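# Set bottles on ledges matching their cap colours

## Task

Put every bottle upright on the wall ledge whose coloured label strip is the same colour as that bottle's cap, so that the bottle's entire base rests on the ledge.

## Robot and tools

Robot: two seven-joint arms, left_arm and right_arm, each ending in a two-finger gripper. Equal joint values on both arms give mirror-image postures. Setting only the gripper pose leaves the elbow free, so a big wrist turn may swing the elbow.

Scene frame: origin on the z = 0 plane, under the midpoint between the two arm bases, which sit 0.70 m above it. +x points forward (the direction both arms face), +z up, and left_arm is on the +y side. Image left and right do not match the arm names. Reported gripper positions and orientations may be a few centimetres off, more at long reach.

Gripper frame: fingers extend along the gripper's +z axis and close along its y axis. end_effector_position is the point between the pads when closed, just under 1 cm behind the fingertips; closing pushes the tips about 17 mm further along +z, mostly while the pads are more than 70 mm apart.

Row format (used by execute_actions and move): 16 plain numbers covering both arms even if one stays still: left_arm x, y, z, qw, qx, qy, qz, opening, then right_arm the same eight. x, y, z are an absolute target position in metres in the scene frame; qw..qz an absolute target orientation quaternion, w first, scene frame. opening runs -1 (closed) to +1 (fully open, 0.145 m); it is a command, not an offset, so 0 means half open. Closing fully takes at least about 0.5 s.

execute_actions(actions, cameras): actions is a list of actions; each action is a list of 1 to 15 rows, one row per 1/30 s control step, and the last row is held for the rest of the 15 steps. An empty list just returns state and images. A target more than 0.6 m from the gripper's current position along any of that gripper's own axes is refused for both arms; if the first action fails this against the last reported state, or anything is malformed, the whole call is rejected. To keep an orientation, repeat the same quaternion in every row rather than copying the drifted one from results. To park an arm, resend its last reported full pose and desired opening each call; commanding the measured pose also relieves a press.

move(target, speed, blend, opening_speed, blocking, cameras): target is one 16-number row or a list of up to 15 rows (absolute poses, no 0.6 m limit). Grippers travel in straight lines from their Hand target, turning the short way; all paths finish together, last at least 0.5 s, and are cut off at 10 s total. speed: m/s, 0.002 to 1.1, default 0.25 (turn rate up to twice that in rad/s), one value or one per target. blend: corner rounding in metres for lists, default 0. opening_speed: opening units per second, at least 0.2. Paths ignore obstacles and the other arm; grippers lag and can overshoot speed, especially with a near-straight arm. Faster motion and targets beyond a contact mean harder hits and pushes. Opening changes in later list targets apply only after arrival with everything at rest. blocking=false returns after about 0.5 s while the move keeps running; a new move replaces it. The result adds a 'move:' line: done (within 3 mm and 2 degrees), off_target, moving, held, fault, plus limits (paced = pose clipped, held = steps withheld). Neither done nor off_target says whether anything is touched.

wait(seconds 0 to 10): lets time pass holding commands; ends early if a running move finishes. stop(): brakes a running move. zoom_image(camera, region): camera is cam_high or cam_low, region [x0, y0, x1, y1] in pixels of the latest full image (896x504), at most 504 by 504. read_manual(section): licence text only. finished_scene(scene): ends scene 1 or 2 irreversibly; the goal must hold without the robot. Scene 1 is practice and may be skipped.

Results: each gripper's end_effector_position, end_effector_quat_wxyz, Hand target (where the arm is actually being driven; often short of your command, so resend the rest), Tool commands, Joint positions (last value = measured opening in metres), Joint velocities ('within noise' means at rest), Joint torques (offset, noisy; numbers 3 and 4 wrap at ±28 N m), grip_measured on the -1..1 scale, plus step readings for execute_actions calls, and images. Each step the controller limits commanded orientation to 32 degrees from the measured one.

Grasping: keep the commanded opening clearly below grip_measured; the gap sets squeeze, up to about 10 N per pad on objects up to about 11 cm wide. Fast closes can squeeze too hard.

Avoid: dropping bottles, releasing moving objects, slamming, hard pushes, knocking anything off the work area (ends the scene), and contact between the arms, including one gripper closing on the other's fingers, which can end the scene. The clearance check does not protect grippers or wrist cameras from each other. Loose objects may get brief pushes. Motors heat when holding loads, stretched out, or straining at unreachable poses; MOTOR HOT appears at 85 °C, and at 100 °C an over-temperature fault stops the arm for 30 to 60 s or more. Motion should be smooth and economical.

Each tool is called after "Request:" by a JSON object that holds its "fn" and its "kwargs", one argument or row to a line.

## Session

Request:
{"fn": "execute_actions", "kwargs": {
  "actions": []
}}

Request:
{"fn": "zoom_image", "kwargs": {
  "camera": "cam_high",
  "region": [430, 200, 680, 420]
}}

Request:
{"fn": "zoom_image", "kwargs": {
  "camera": "cam_low",
  "region": [330, 130, 610, 400]
}}

Scene clock: 0.00 s.
left_arm: end_effector_position=(+0.2239, +0.1828, +0.6144) grip_measured=+1.00 end_effector_quat_wxyz=(-0.319, +0.395, -0.515, +0.691) | right_arm: end_effector_position=(+0.4009, -0.1655, +0.3728) grip_measured=+1.00 end_effector_quat_wxyz=(+0.260, +0.265, +0.837, +0.401)
Joint positions: left_arm=[-1.106 0.942 0.535 2.339 -0.48 -0.199 -0.367 0.145] | right_arm=[0.583 0.619 -0.841 0.925 -1.182 -0.496 -0.047 0.145]
Joint velocities: within noise
Joint torques (N m): no reading
Motor temperatures (°C): left_arm=[21 21 22 20 21 23 21] | right_arm=[20 22 22 19 20 19 21]
Hand target: left_arm +0.2239, +0.1828, +0.6144; -0.319, +0.395, -0.515, +0.691 | right_arm +0.4009, -0.1655, +0.3728; +0.260, +0.265, +0.837, +0.401
Tool commands: left_gripper/opening=+1.0 right_gripper/opening=+1.0

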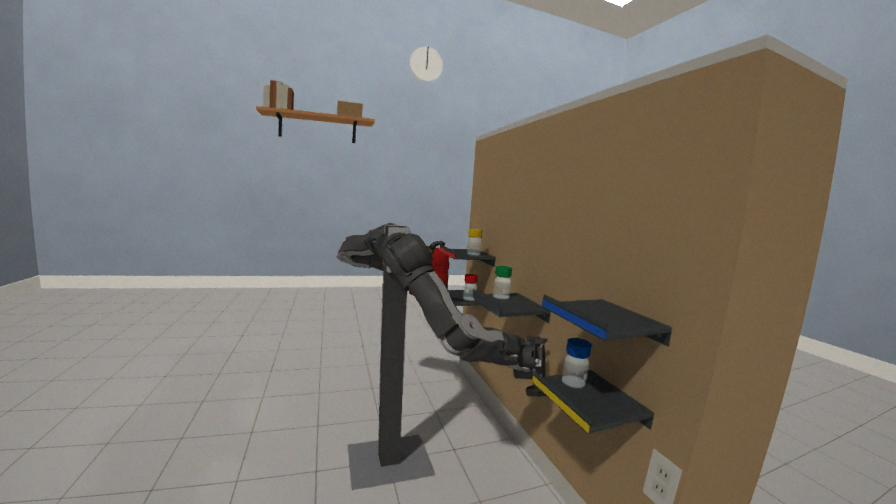

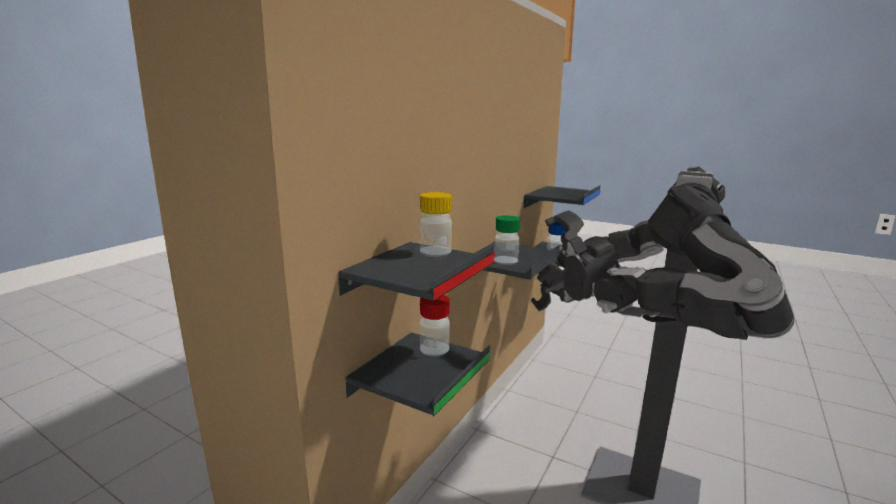

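Scaled by 2.016 from the camera's 896x504 image, which has a finer 1280x720 frame.

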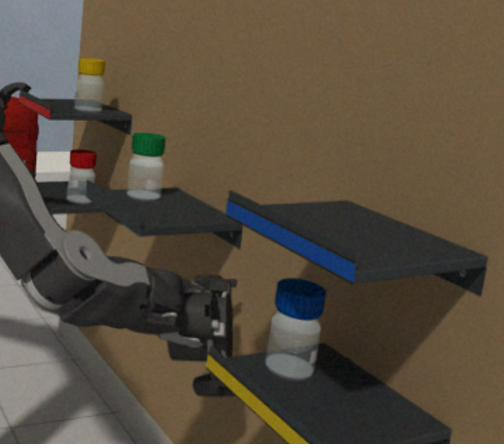

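Scaled by 1.800 from the camera's 896x504 image, which has a finer 1280x720 frame.

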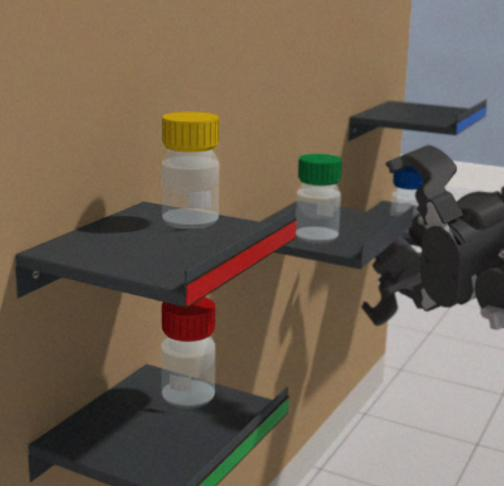

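Request:
{"fn": "move", "kwargs": {
  "target": [
    [0.25,0.22,0.57,0,0.7071,0,0.7071,1,0.27,-0.22,0.42,0,0.7071,0,0.7071,1],
    [0.27,0.15,0.59,0,0.7071,0,0.7071,1,0.255,-0.345,0.495,0,0.7071,0,0.7071,1]
  ],
  "speed": 0.25
}}

Request:
{"fn": "zoom_image", "kwargs": {
  "camera": "cam_high",
  "region": [430, 200, 680, 420]
}}

Request:
{"fn": "zoom_image", "kwargs": {
  "camera": "cam_low",
  "region": [400, 150, 620, 320]
}}

Scene clock: 54.17 s.
left_arm: end_effector_position=(+0.2705, +0.1498, +0.5899) grip_measured=+1.00 end_effector_quat_wxyz=(+0.001, +0.705, -0.002, +0.710) | right_arm: end_effector_position=(+0.2555, -0.3467, +0.4969) grip_measured=+1.00 end_effector_quat_wxyz=(+0.004, +0.705, +0.000, +0.709)
Joint positions: left_arm=[-0.312 0.583 -0.294 2.43 0.443 0.311 -0.643 0.145] | right_arm=[-0.745 0.821 0.326 1.67 0.923 -0.437 0.152 0.145]
Joint velocities: within noise
Joint torques (N m): left_arm=[1.91 1.33 0.43 5.26 -0.2 -0.44 -0.04] | right_arm=[0.38 4.68 2.25 2.56 0.28 -0.4 0.17]
Motor temperatures (°C): left_arm=[20 21 23 22 21 23 21] | right_arm=[22 23 22 19 20 19 21]
Hand target: left_arm +0.2702, +0.1500, +0.5899; +0.000, +0.705, +0.000, +0.709 | right_arm +0.2550, -0.3450, +0.4951; +0.000, +0.707, +0.000, +0.707
Off the commanded pose: left_arm 0.001 m, 0 deg | right_arm 0.003 m, 1 deg.
joint sent to its limit (left arm) — joint 4 (elbow), upper limit, where the elbow is as bent as it goes. The joint targets still meet the commanded pose.
move: done

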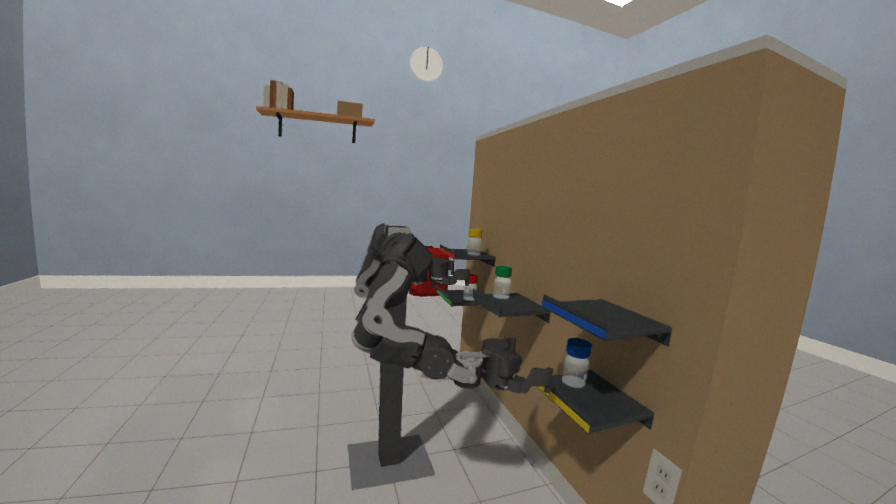

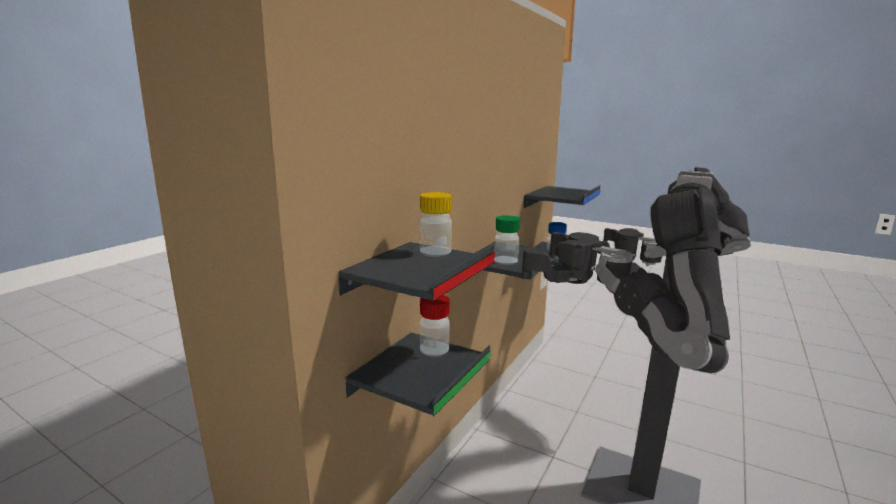

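Scaled by 2.016 from the camera's 896x504 image, which has a finer 1280x720 frame.

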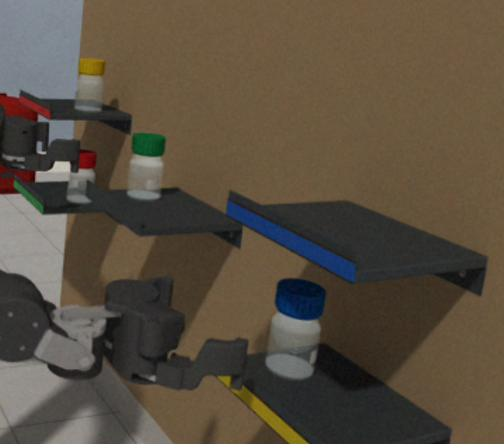

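Scaled by 2.291 from the camera's 896x504 image, which has a finer 1280x720 frame.

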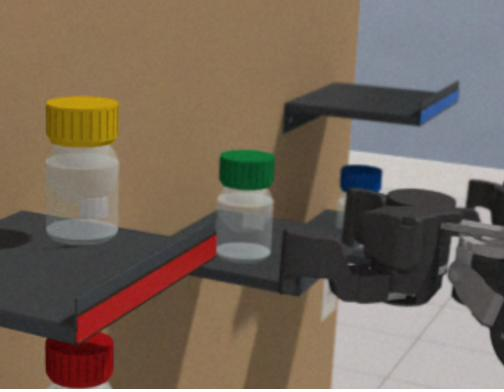

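Request:
{"fn": "move", "kwargs": {
  "target": [
    [0.285,0.045,0.596,0,0.7071,0,0.7071,1,0.3,-0.35,0.494,0,0.7071,0,0.7071,1],
    [0.383,0.043,0.594,0,0.7071,0,0.7071,1,0.383,-0.35,0.494,0,0.7071,0,0.7071,1]
  ],
  "speed": 0.15
}}

Request:
{"fn": "zoom_image", "kwargs": {
  "camera": "cam_high",
  "region": [430, 230, 640, 420]
}}

Request:
{"fn": "zoom_image", "kwargs": {
  "camera": "cam_low",
  "region": [440, 180, 620, 320]
}}

Scene clock: 74.17 s.
left_arm: end_effector_position=(+0.3831, +0.0444, +0.5963) grip_measured=+1.00 end_effector_quat_wxyz=(-0.002, +0.705, +0.002, +0.709) | right_arm: end_effector_position=(+0.3835, -0.3516, +0.4973) grip_measured=+1.00 end_effector_quat_wxyz=(+0.002, +0.703, -0.003, +0.711)
Joint positions: left_arm=[0.358 0.063 -0.617 1.831 0.288 0.5 -0.72 0.145] | right_arm=[0.09 0.822 -0.134 1.221 0.862 -0.253 0.165 0.145]
Joint velocities: within noise
Joint torques (N m): left_arm=[6 -1.62 -0.01 3.99 -0.12 -0.58 0.2] | right_arm=[3.65 6.42 1.98 2.52 0.14 -0.33 0.16]
Motor temperatures (°C): left_arm=[21 21 22 22 21 23 21] | right_arm=[21 23 22 19 20 19 21]
Hand target: left_arm +0.3830, +0.0429, +0.5939; +0.000, +0.707, +0.000, +0.707 | right_arm +0.3830, -0.3499, +0.4940; +0.000, +0.707, +0.000, +0.707
Off the commanded pose: left_arm 0.003 m, 0 deg | right_arm 0.004 m, 1 deg.
move: off_target (right_arm)

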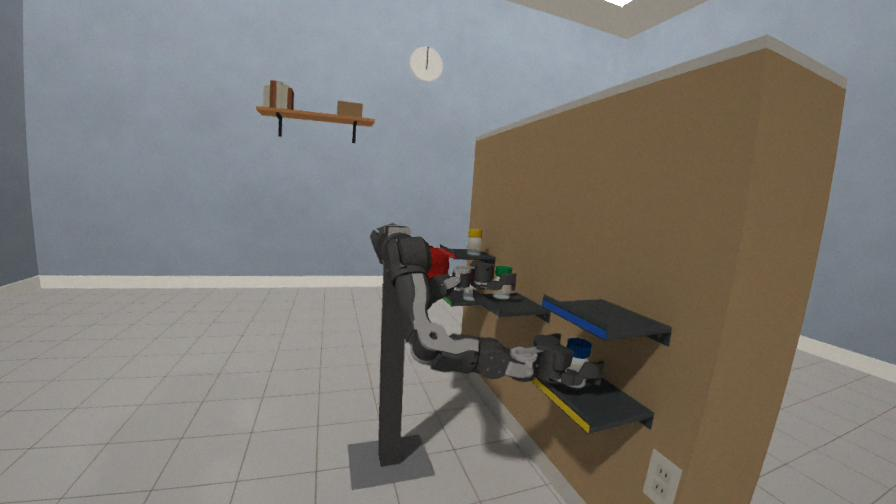

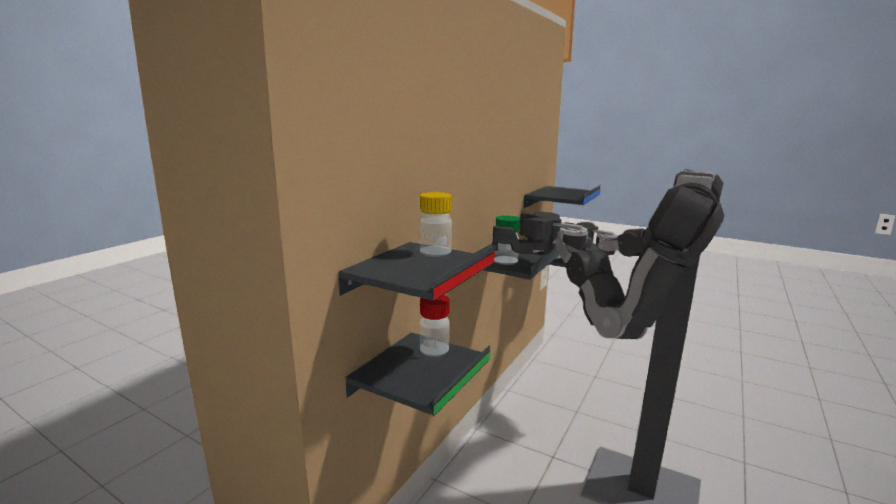

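Scaled by 2.400 from the camera's 896x504 image, which has a finer 1280x720 frame.

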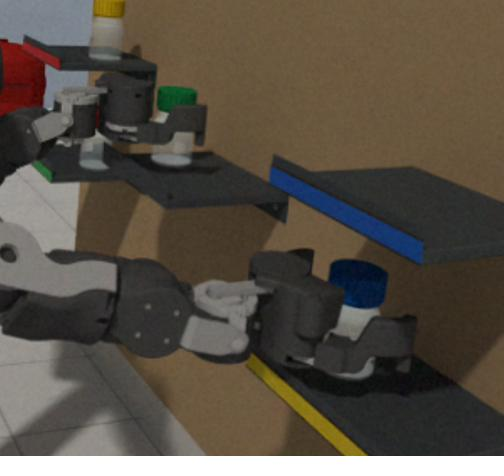

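Scaled by 2.800 from the camera's 896x504 image, which has a finer 1280x720 frame.

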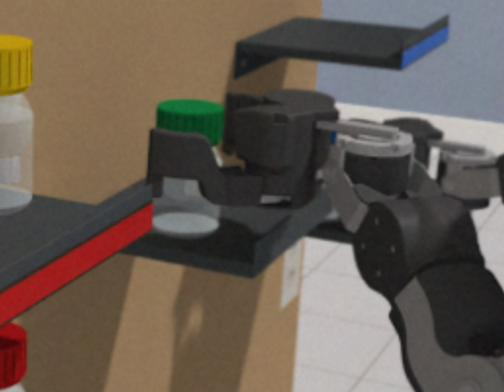

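Request:
{"fn": "move", "kwargs": {
  "target": [
    [0.383,0.043,0.592,0,0.7071,0,0.7071,1,0.385,-0.35,0.49,0,0.7071,0,0.7071,1],
    [0.383,0.043,0.592,0,0.7071,0,0.7071,-0.9,0.385,-0.35,0.49,0,0.7071,0,0.7071,-0.9]
  ],
  "speed": 0.1,
  "opening_speed": 0.8
}}

Request:
{"fn": "zoom_image", "kwargs": {
  "camera": "cam_high",
  "region": [430, 230, 640, 420]
}}

Request:
{"fn": "zoom_image", "kwargs": {
  "camera": "cam_low",
  "region": [440, 180, 620, 320]
}}

Scene clock: 90.93 s.
left_arm: end_effector_position=(+0.3829, +0.0439, +0.5962) grip_measured=-0.30 end_effector_quat_wxyz=(+0.000, +0.703, +0.003, +0.711) | right_arm: end_effector_position=(+0.3849, -0.3515, +0.4913) grip_measured=-0.35 end_effector_quat_wxyz=(+0.002, +0.707, -0.001, +0.707)
Joint positions: left_arm=[0.357 0.065 -0.619 1.829 0.287 0.49 -0.72 0.053] | right_arm=[0.106 0.809 -0.144 1.193 0.85 -0.256 0.177 0.05]
Joint velocities: within noise
Joint torques (N m): left_arm=[5.68 -1.2 0.03 3.52 -0.12 -0.56 0.2] | right_arm=[4.31 5.66 2.55 2.54 0.22 -0.51 0.14]
Motor temperatures (°C): left_arm=[22 21 22 22 21 24 21] | right_arm=[21 24 22 19 20 20 21]
Hand target: left_arm +0.3830, +0.0430, +0.5921; +0.000, +0.707, +0.000, +0.707 | right_arm +0.3850, -0.3499, +0.4900; +0.000, +0.707, +0.000, +0.707
Off the commanded pose: left_arm 0.004 m, 1 deg | right_arm 0.002 m, 0 deg.
move: off_target (left_arm); target 2's new opening was sent with left_arm's hand 0.004 m and 1 deg from that target

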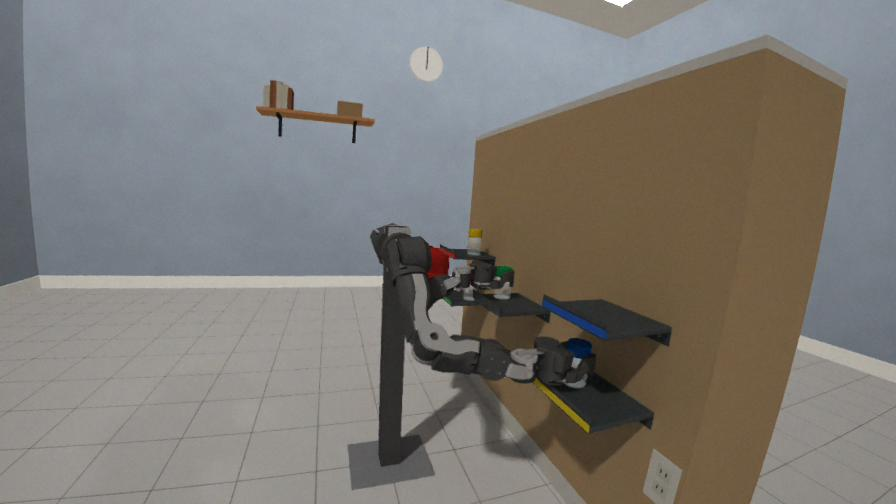

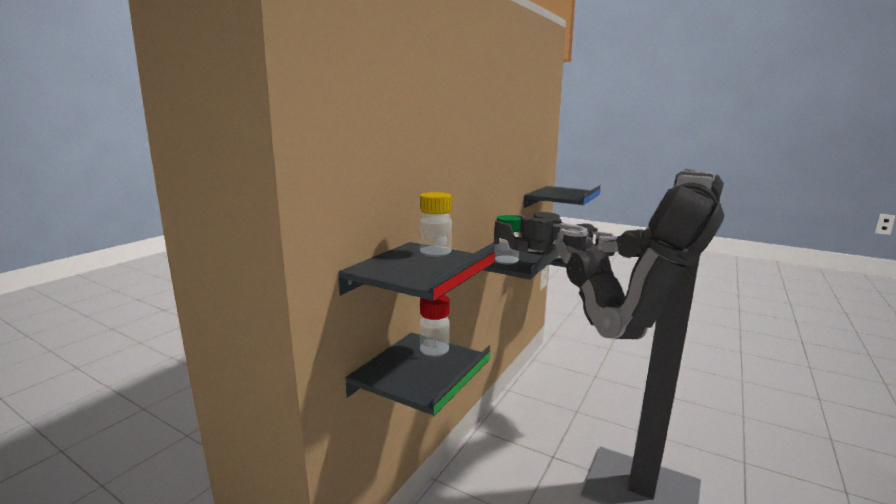

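Scaled by 2.400 from the camera's 896x504 image, which has a finer 1280x720 frame.

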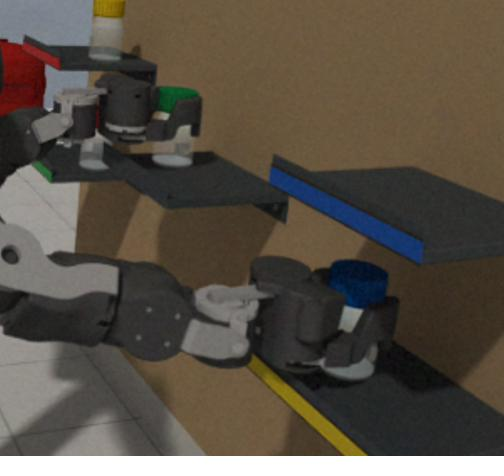

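Scaled by 2.800 from the camera's 896x504 image, which has a finer 1280x720 frame.

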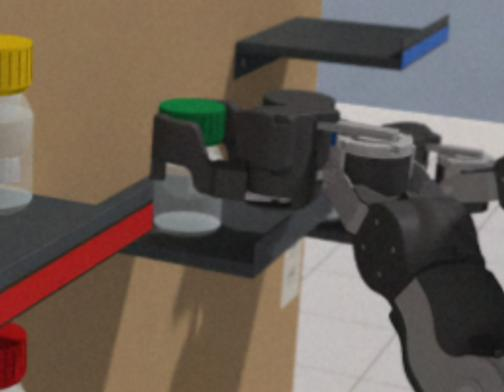

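Request:
{"fn": "move", "kwargs": {
  "target": [
    [0.383,0.043,0.64,0,0.7071,0,0.7071,-0.9,0.385,-0.35,0.53,0,0.7071,0,0.7071,-0.9],
    [0.335,0.15,0.64,0,0.7071,0,0.7071,-0.9,0.335,-0.225,0.535,0,0.7071,0,0.7071,-0.9],
    [0.29,0.225,0.58,0,0.7071,0,0.7071,-0.9,0.335,-0.225,0.63,0,0.7071,0,0.7071,-0.9],
    [0.275,0.225,0.54,0,0.7071,0,0.7071,-0.9,0.335,-0.225,0.735,0,0.7071,0,0.7071,-0.9],
    [0.235,0.38,0.538,-0.153,0.6903,0.153,0.6903,-0.9,0.362,-0.3,0.735,0,0.7071,0,0.7071,-0.9],
    [0.24,0.44,0.54,-0.153,0.6903,0.153,0.6903,-0.9,0.386,-0.405,0.735,0,0.7071,0,0.7071,-0.9]
  ],
  "speed": 0.13,
  "blend": [0.01,0.01,0.01,0.01,0.015,0]
}}

Request:
{"fn": "zoom_image", "kwargs": {
  "camera": "cam_high",
  "region": [430, 200, 680, 420]
}}

Request:
{"fn": "zoom_image", "kwargs": {
  "camera": "cam_low",
  "region": [340, 160, 620, 420]
}}

Scene clock: 127.97 s.
left_arm: end_effector_position=(+0.2395, +0.4396, +0.5373) grip_measured=-0.30 end_effector_quat_wxyz=(-0.153, +0.695, +0.154, +0.686) | right_arm: end_effector_position=(+0.3858, -0.4066, +0.7324) grip_measured=-0.35 end_effector_quat_wxyz=(+0.002, +0.712, -0.003, +0.703)
Joint positions: left_arm=[-0.632 0.626 0.673 1.729 0.831 -0.049 -0.019 0.053] | right_arm=[0.528 1.234 0.04 1.366 1.114 0.498 0.228 0.05]
Joint velocities: within noise
Joint torques (N m): left_arm=[1.52 5.53 3 3.62 0.16 -0.93 0.23] | right_arm=[4.97 6.69 3.78 2.19 0.21 -0.68 0.17]
Motor temperatures (°C): left_arm=[22 21 22 22 21 24 21] | right_arm=[22 24 23 20 20 20 21]
Hand target: left_arm +0.2400, +0.4400, +0.5400; -0.153, +0.690, +0.153, +0.690 | right_arm +0.3859, -0.4050, +0.7350; +0.000, +0.707, +0.000, +0.707
Off the commanded pose: left_arm 0.003 m, 1 deg | right_arm 0.003 m, 1 deg.
move: done

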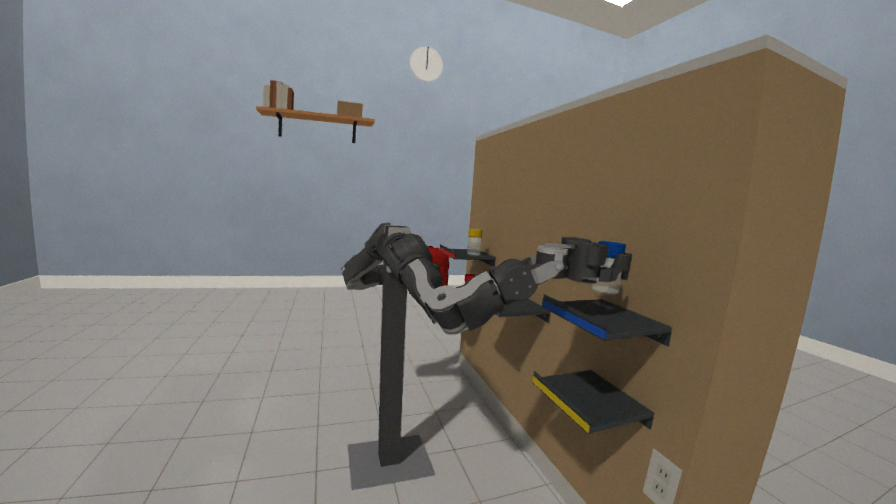

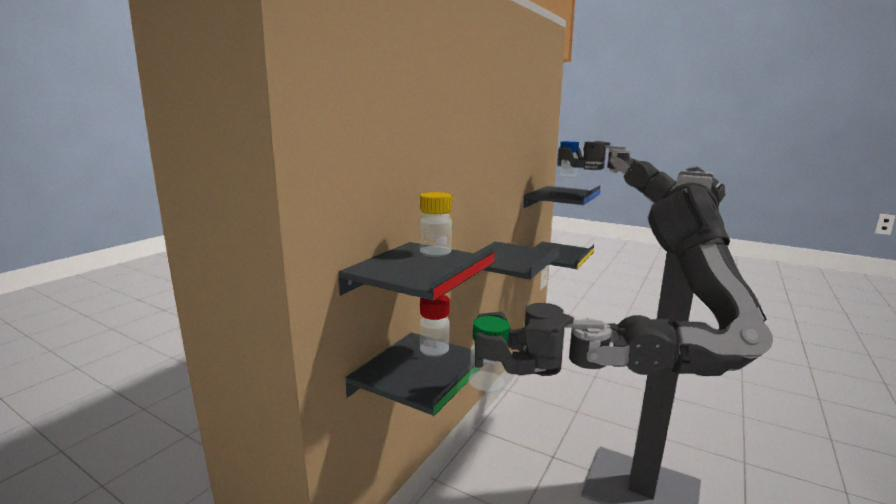

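Scaled by 2.016 from the camera's 896x504 image, which has a finer 1280x720 frame.

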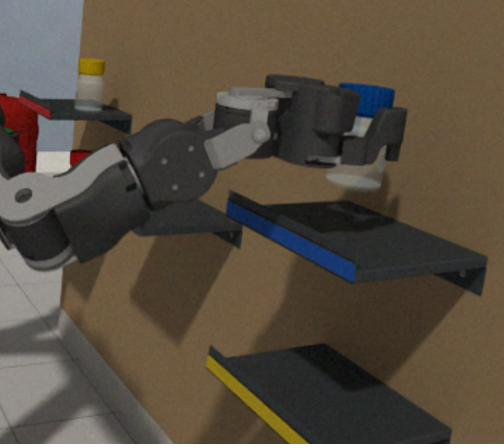

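Scaled by 1.800 from the camera's 896x504 image, which has a finer 1280x720 frame.

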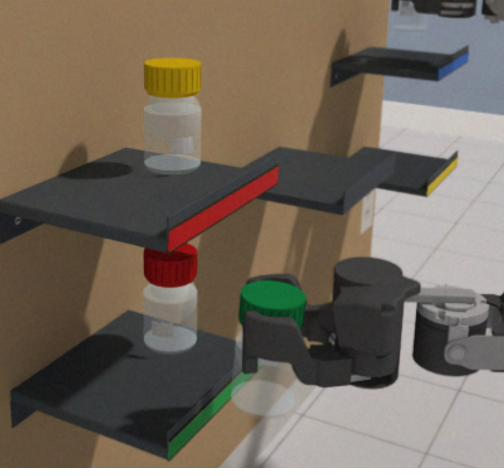

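Request:
{"fn": "move", "kwargs": {
  "target": [
    [0.374,0.465,0.545,-0.153,0.6903,0.153,0.6903,-0.9,0.386,-0.405,0.71,0,0.7071,0,0.7071,-0.9],
    [0.374,0.465,0.512,-0.153,0.6903,0.153,0.6903,-0.9,0.386,-0.405,0.7,0,0.7071,0,0.7071,-0.9]
  ],
  "speed": [0.12,0.06]
}}

Request:
{"fn": "zoom_image", "kwargs": {
  "camera": "cam_high",
  "region": [540, 220, 680, 360]
}}

Request:
{"fn": "zoom_image", "kwargs": {
  "camera": "cam_low",
  "region": [340, 250, 500, 410]
}}

Scene clock: 140.20 s.
left_arm: end_effector_position=(+0.3729, +0.4663, +0.5108) grip_measured=-0.30 end_effector_quat_wxyz=(-0.155, +0.693, +0.155, +0.687) | right_arm: end_effector_position=(+0.3865, -0.4054, +0.6951) grip_measured=-0.35 end_effector_quat_wxyz=(+0.001, +0.714, -0.001, +0.700)
Joint positions: left_arm=[0.202 0.741 0.145 1.034 0.679 -0.108 0.014 0.053] | right_arm=[0.341 1.204 0.103 1.38 1.112 0.379 0.228 0.05]
Joint velocities: within noise
Joint torques (N m): left_arm=[6.87 6.74 1.4 3.97 0.11 -0.96 0.23] | right_arm=[4.26 7.58 5.7 2.45 0.3 -0.75 0.12]
Motor temperatures (°C): left_arm=[22 22 23 22 21 25 21] | right_arm=[22 24 23 19 20 20 21]
Hand target: left_arm +0.3739, +0.4651, +0.5119; -0.153, +0.690, +0.153, +0.690 | right_arm +0.3860, -0.4050, +0.7000; +0.000, +0.707, +0.000, +0.707
Off the commanded pose: left_arm 0.002 m, 1 deg | right_arm 0.005 m, 1 deg.
move: off_target (right_arm)

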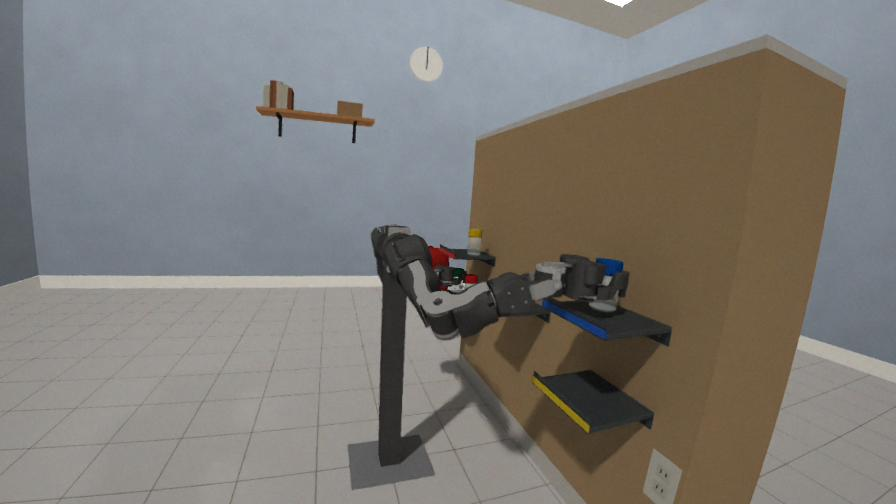

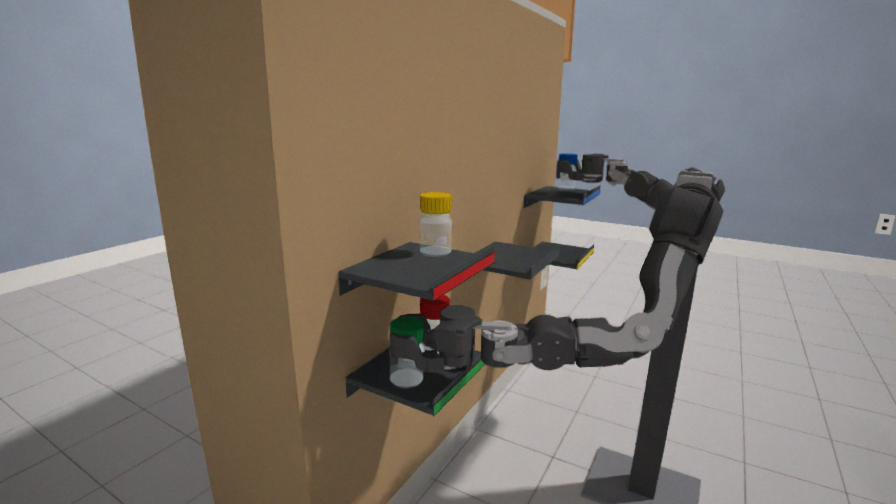

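Scaled by 3.600 from the camera's 896x504 image, which has a finer 1280x720 frame.

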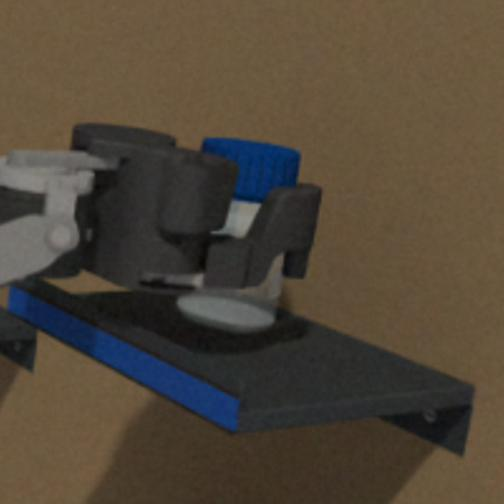

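Scaled by 3.150 from the camera's 896x504 image, which has a finer 1280x720 frame.

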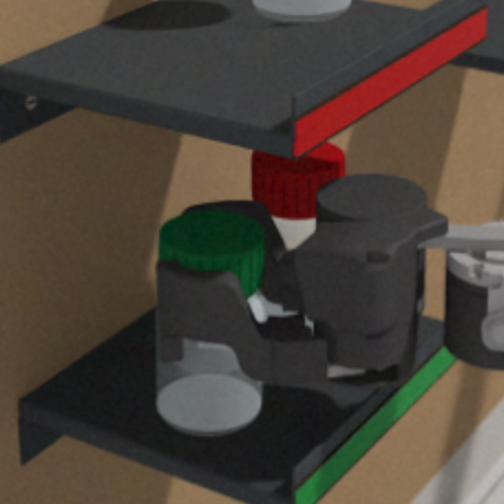

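Request:
{"fn": "move", "kwargs": {
  "target": [
    [0.374,0.465,0.503,-0.153,0.6903,0.153,0.6903,-0.9,0.386,-0.405,0.692,0,0.7071,0,0.7071,-0.9]
  ],
  "speed": 0.03
}}

Request:
{"fn": "zoom_image", "kwargs": {
  "camera": "cam_high",
  "region": [540, 220, 680, 360]
}}

Request:
{"fn": "zoom_image", "kwargs": {
  "camera": "cam_low",
  "region": [340, 250, 500, 410]
}}

Scene clock: 152.50 s.
left_arm: end_effector_position=(+0.3736, +0.4670, +0.5080) grip_measured=-0.30 end_effector_quat_wxyz=(-0.157, +0.686, +0.152, +0.694) | right_arm: end_effector_position=(+0.3865, -0.4053, +0.6872) grip_measured=-0.35 end_effector_quat_wxyz=(+0.001, +0.714, -0.001, +0.700)
Joint positions: left_arm=[0.216 0.736 0.129 0.996 0.677 -0.157 0.025 0.053] | right_arm=[0.308 1.198 0.109 1.381 1.11 0.351 0.228 0.05]
Joint velocities: within noise
Joint torques (N m): left_arm=[6.13 5.92 0.81 3.17 0.2 -0.59 0.21] | right_arm=[4.26 7.56 5.72 2.4 0.28 -0.76 0.12]
Motor temperatures (°C): left_arm=[23 23 23 22 21 25 21] | right_arm=[22 25 24 19 20 21 21]
Hand target: left_arm +0.3740, +0.4649, +0.5030; -0.153, +0.690, +0.153, +0.690 | right_arm +0.3860, -0.4050, +0.6919; +0.000, +0.707, +0.000, +0.707
Off the commanded pose: left_arm 0.005 m, 1 deg | right_arm 0.005 m, 1 deg.
move: off_target (left_arm, right_arm)

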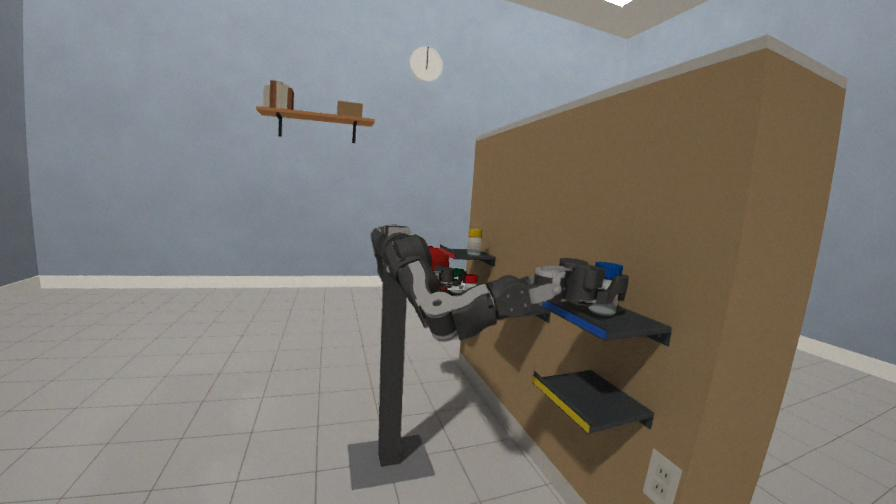

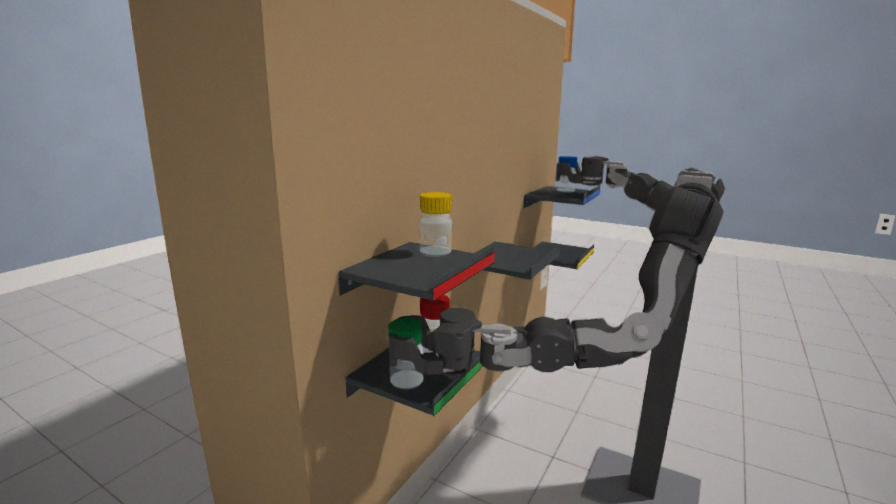

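Scaled by 3.600 from the camera's 896x504 image, which has a finer 1280x720 frame.

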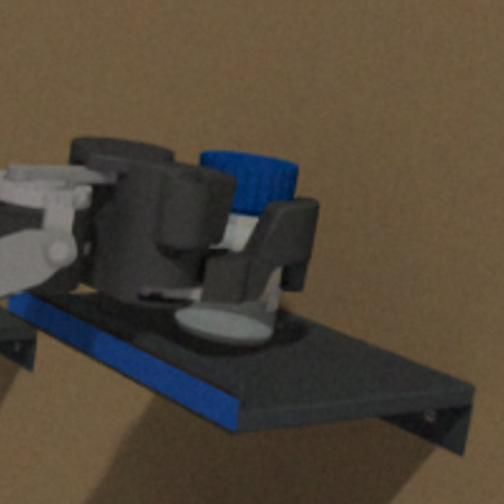

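Scaled by 3.150 from the camera's 896x504 image, which has a finer 1280x720 frame.

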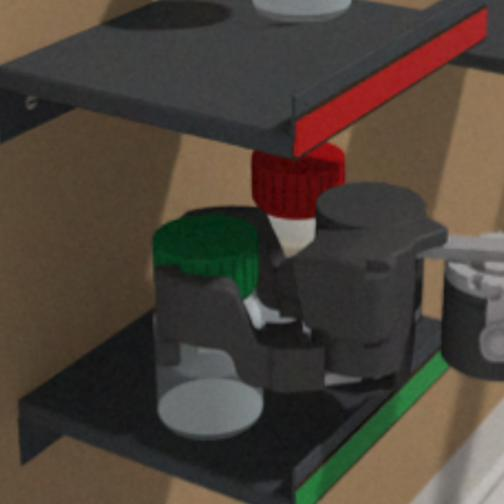

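Request:
{"fn": "move", "kwargs": {
  "target": [
    [0.374,0.466,0.5065,-0.153,0.6903,0.153,0.6903,0.1,0.386,-0.405,0.685,0,0.7071,0,0.7071,-0.9]
  ],
  "speed": 0.03,
  "opening_speed": 0.35
}}

Request:
{"fn": "zoom_image", "kwargs": {
  "camera": "cam_high",
  "region": [540, 220, 680, 360]
}}

Request:
{"fn": "zoom_image", "kwargs": {
  "camera": "cam_low",
  "region": [340, 250, 500, 410]
}}

Scene clock: 178.87 s.
left_arm: end_effector_position=(+0.3736, +0.4672, +0.5071) grip_measured=+0.10 end_effector_quat_wxyz=(-0.155, +0.689, +0.155, +0.691) | right_arm: end_effector_position=(+0.3862, -0.4054, +0.6832) grip_measured=-0.35 end_effector_quat_wxyz=(+0.002, +0.711, +0.000, +0.703)
Joint positions: left_arm=[0.216 0.737 0.129 0.997 0.682 -0.147 0.025 0.083] | right_arm=[0.284 1.194 0.114 1.381 1.11 0.32 0.228 0.05]
Joint velocities: within noise
Joint torques (N m): left_arm=[5.84 7.27 1.35 5 0.17 -0.53 0.16] | right_arm=[3.84 7.27 5.2 2.09 0.33 -0.62 0.13]
Motor temperatures (°C): left_arm=[23 24 22 22 21 24 21] | right_arm=[22 25 25 19 20 21 21]
Hand target: left_arm +0.3740, +0.4660, +0.5066; -0.153, +0.690, +0.153, +0.690 | right_arm +0.3860, -0.4050, +0.6849; +0.000, +0.707, +0.000, +0.707
Off the commanded pose: left_arm 0.001 m, 0 deg | right_arm 0.002 m, 1 deg.
move: done

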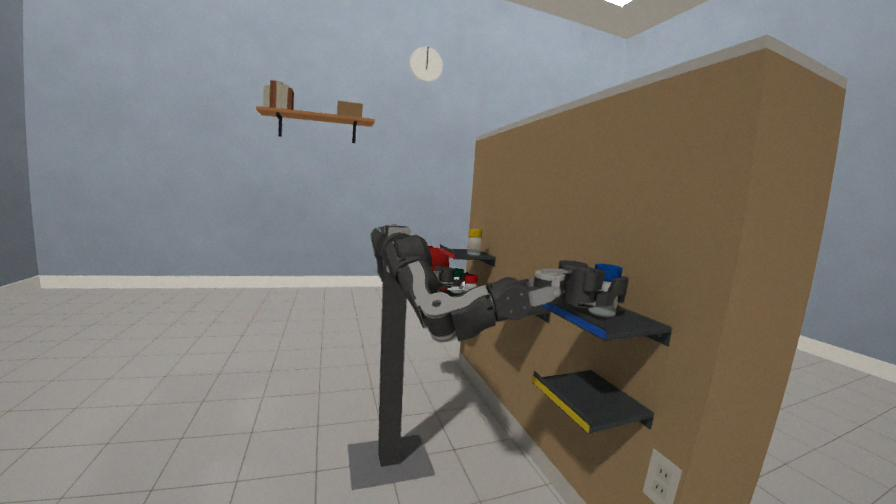

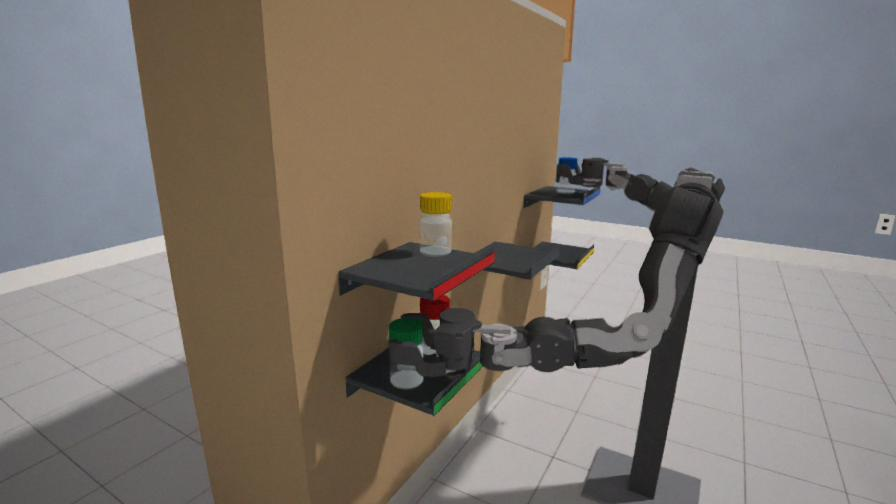

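Scaled by 3.600 from the camera's 896x504 image, which has a finer 1280x720 frame.

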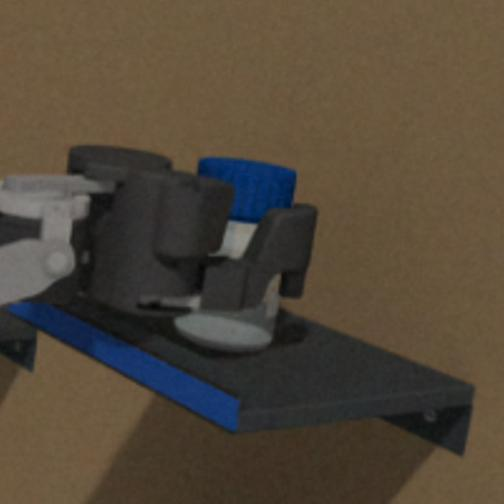

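Scaled by 3.150 from the camera's 896x504 image, which has a finer 1280x720 frame.

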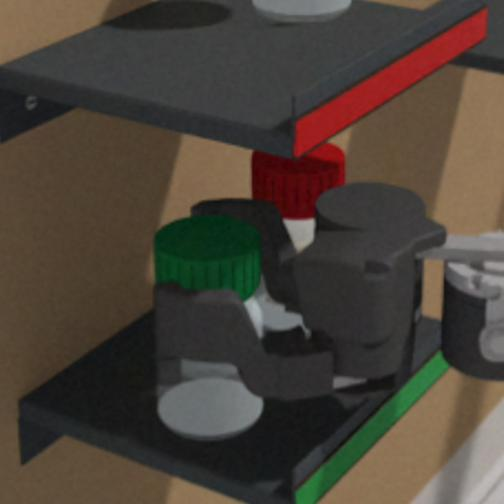

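Request:
{"fn": "move", "kwargs": {
  "target": [
    [0.374,0.466,0.5065,-0.153,0.6903,0.153,0.6903,0.1,0.386,-0.405,0.681,0,0.7071,0,0.7071,-0.9]
  ],
  "speed": 0.03
}}

Request:
{"fn": "zoom_image", "kwargs": {
  "camera": "cam_high",
  "region": [560, 240, 660, 340]
}}

Scene clock: 191.73 s.
left_arm: end_effector_position=(+0.3736, +0.4672, +0.5071) grip_measured=+0.10 end_effector_quat_wxyz=(-0.155, +0.689, +0.155, +0.691) | right_arm: end_effector_position=(+0.3861, -0.4050, +0.6829) grip_measured=-0.35 end_effector_quat_wxyz=(+0.001, +0.705, +0.000, +0.709)
Joint positions: left_arm=[0.216 0.737 0.129 0.997 0.682 -0.147 0.025 0.083] | right_arm=[0.271 1.194 0.114 1.381 1.118 0.292 0.228 0.049]
Joint velocities: within noise
Joint torques (N m): left_arm=[5.82 7.29 1.33 5.01 0.17 -0.53 0.16] | right_arm=[3.26 7.95 4.01 1.94 0.3 -0.35 0.03]
Motor temperatures (°C): left_arm=[23 25 22 23 21 24 21] | right_arm=[22 25 25 19 20 21 21]
Hand target: left_arm +0.3740, +0.4660, +0.5066; -0.153, +0.690, +0.153, +0.690 | right_arm +0.3860, -0.4050, +0.6809; +0.000, +0.707, +0.000, +0.707
Off the commanded pose: left_arm 0.001 m, 0 deg | right_arm 0.002 m, 0 deg.
move: done

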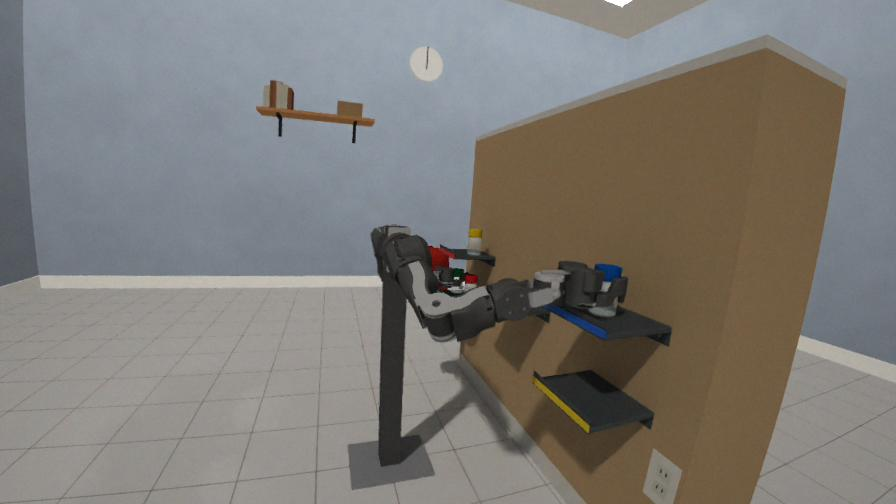

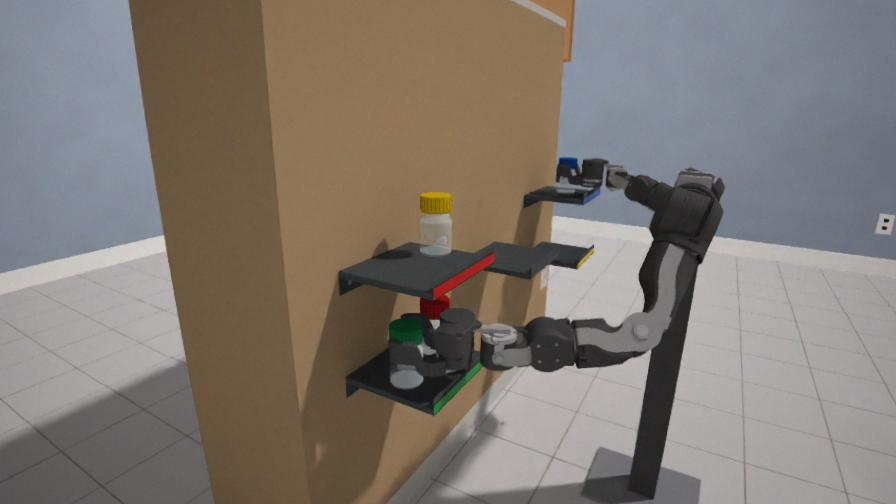

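Scaled by 5.040 from the camera's 896x504 image, which has a finer 1280x720 frame.

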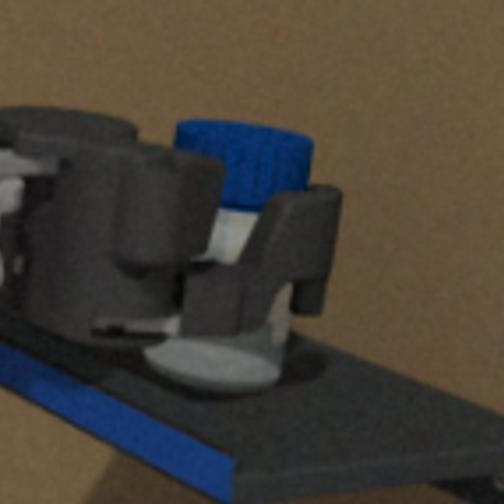

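Request:
{"fn": "move", "kwargs": {
  "target": [
    [0.37,0.464,0.509,-0.153,0.6903,0.153,0.6903,0.1,0.386,-0.405,0.682,0,0.7071,0,0.7071,-0.9],
    [0.37,0.464,0.509,-0.153,0.6903,0.153,0.6903,0.1,0.386,-0.405,0.683,0,0.7071,0,0.7071,0.35]
  ],
  "speed": 0.03,
  "opening_speed": 0.35
}}

Request:
{"fn": "zoom_image", "kwargs": {
  "camera": "cam_high",
  "region": [560, 240, 660, 340]
}}

Request:
{"fn": "zoom_image", "kwargs": {
  "camera": "cam_low",
  "region": [340, 250, 500, 410]
}}

Scene clock: 208.63 s.
left_arm: end_effector_position=(+0.3711, +0.4629, +0.5093) grip_measured=+0.10 end_effector_quat_wxyz=(-0.151, +0.690, +0.152, +0.692) | right_arm: end_effector_position=(+0.3860, -0.4051, +0.6829) grip_measured=+0.35 end_effector_quat_wxyz=(+0.000, +0.706, +0.000, +0.708)
Joint positions: left_arm=[0.184 0.737 0.145 1.042 0.687 -0.132 0.019 0.083] | right_arm=[0.271 1.195 0.114 1.381 1.12 0.296 0.228 0.101]
Joint velocities: within noise
Joint torques (N m): left_arm=[5 7.48 2.18 5.14 0.16 -0.53 -0.05] | right_arm=[4.42 8.64 3.85 1.98 0.31 -0.29 0.01]
Motor temperatures (°C): left_arm=[23 25 23 23 21 24 21] | right_arm=[22 26 24 19 20 20 21]
Hand target: left_arm +0.3700, +0.4639, +0.5090; -0.153, +0.690, +0.153, +0.690 | right_arm +0.3860, -0.4050, +0.6830; +0.000, +0.707, +0.000, +0.707
Off the commanded pose: left_arm 0.002 m, 0 deg | right_arm 0.000 m, 0 deg.
move: done

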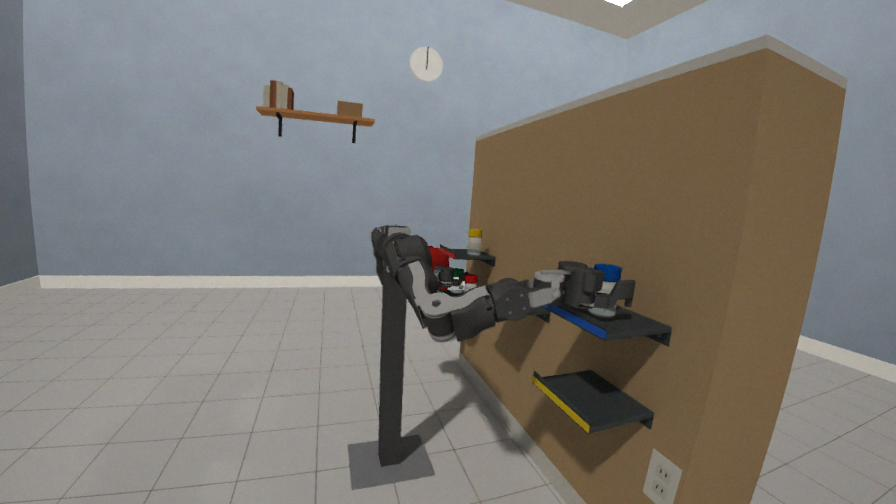

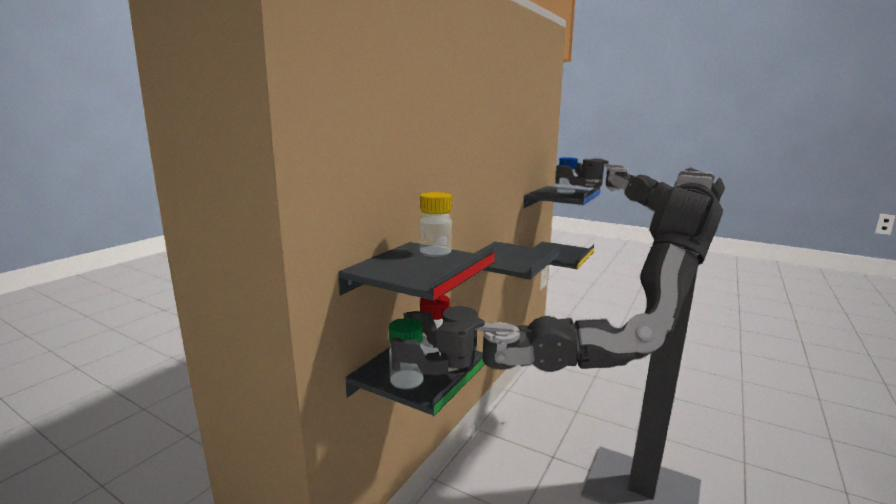

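Scaled by 5.040 from the camera's 896x504 image, which has a finer 1280x720 frame.

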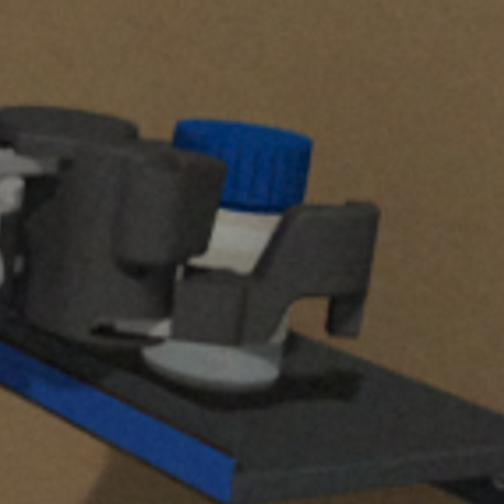

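Scaled by 3.150 from the camera's 896x504 image, which has a finer 1280x720 frame.

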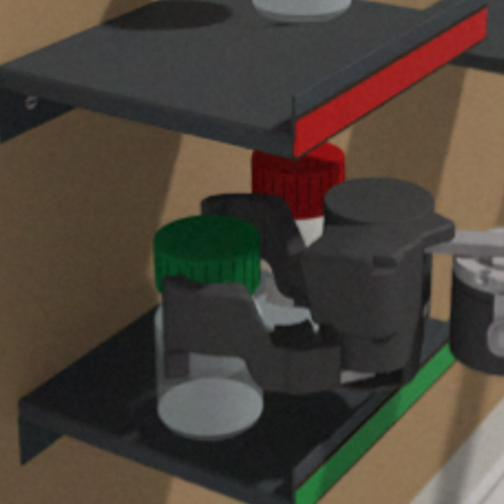

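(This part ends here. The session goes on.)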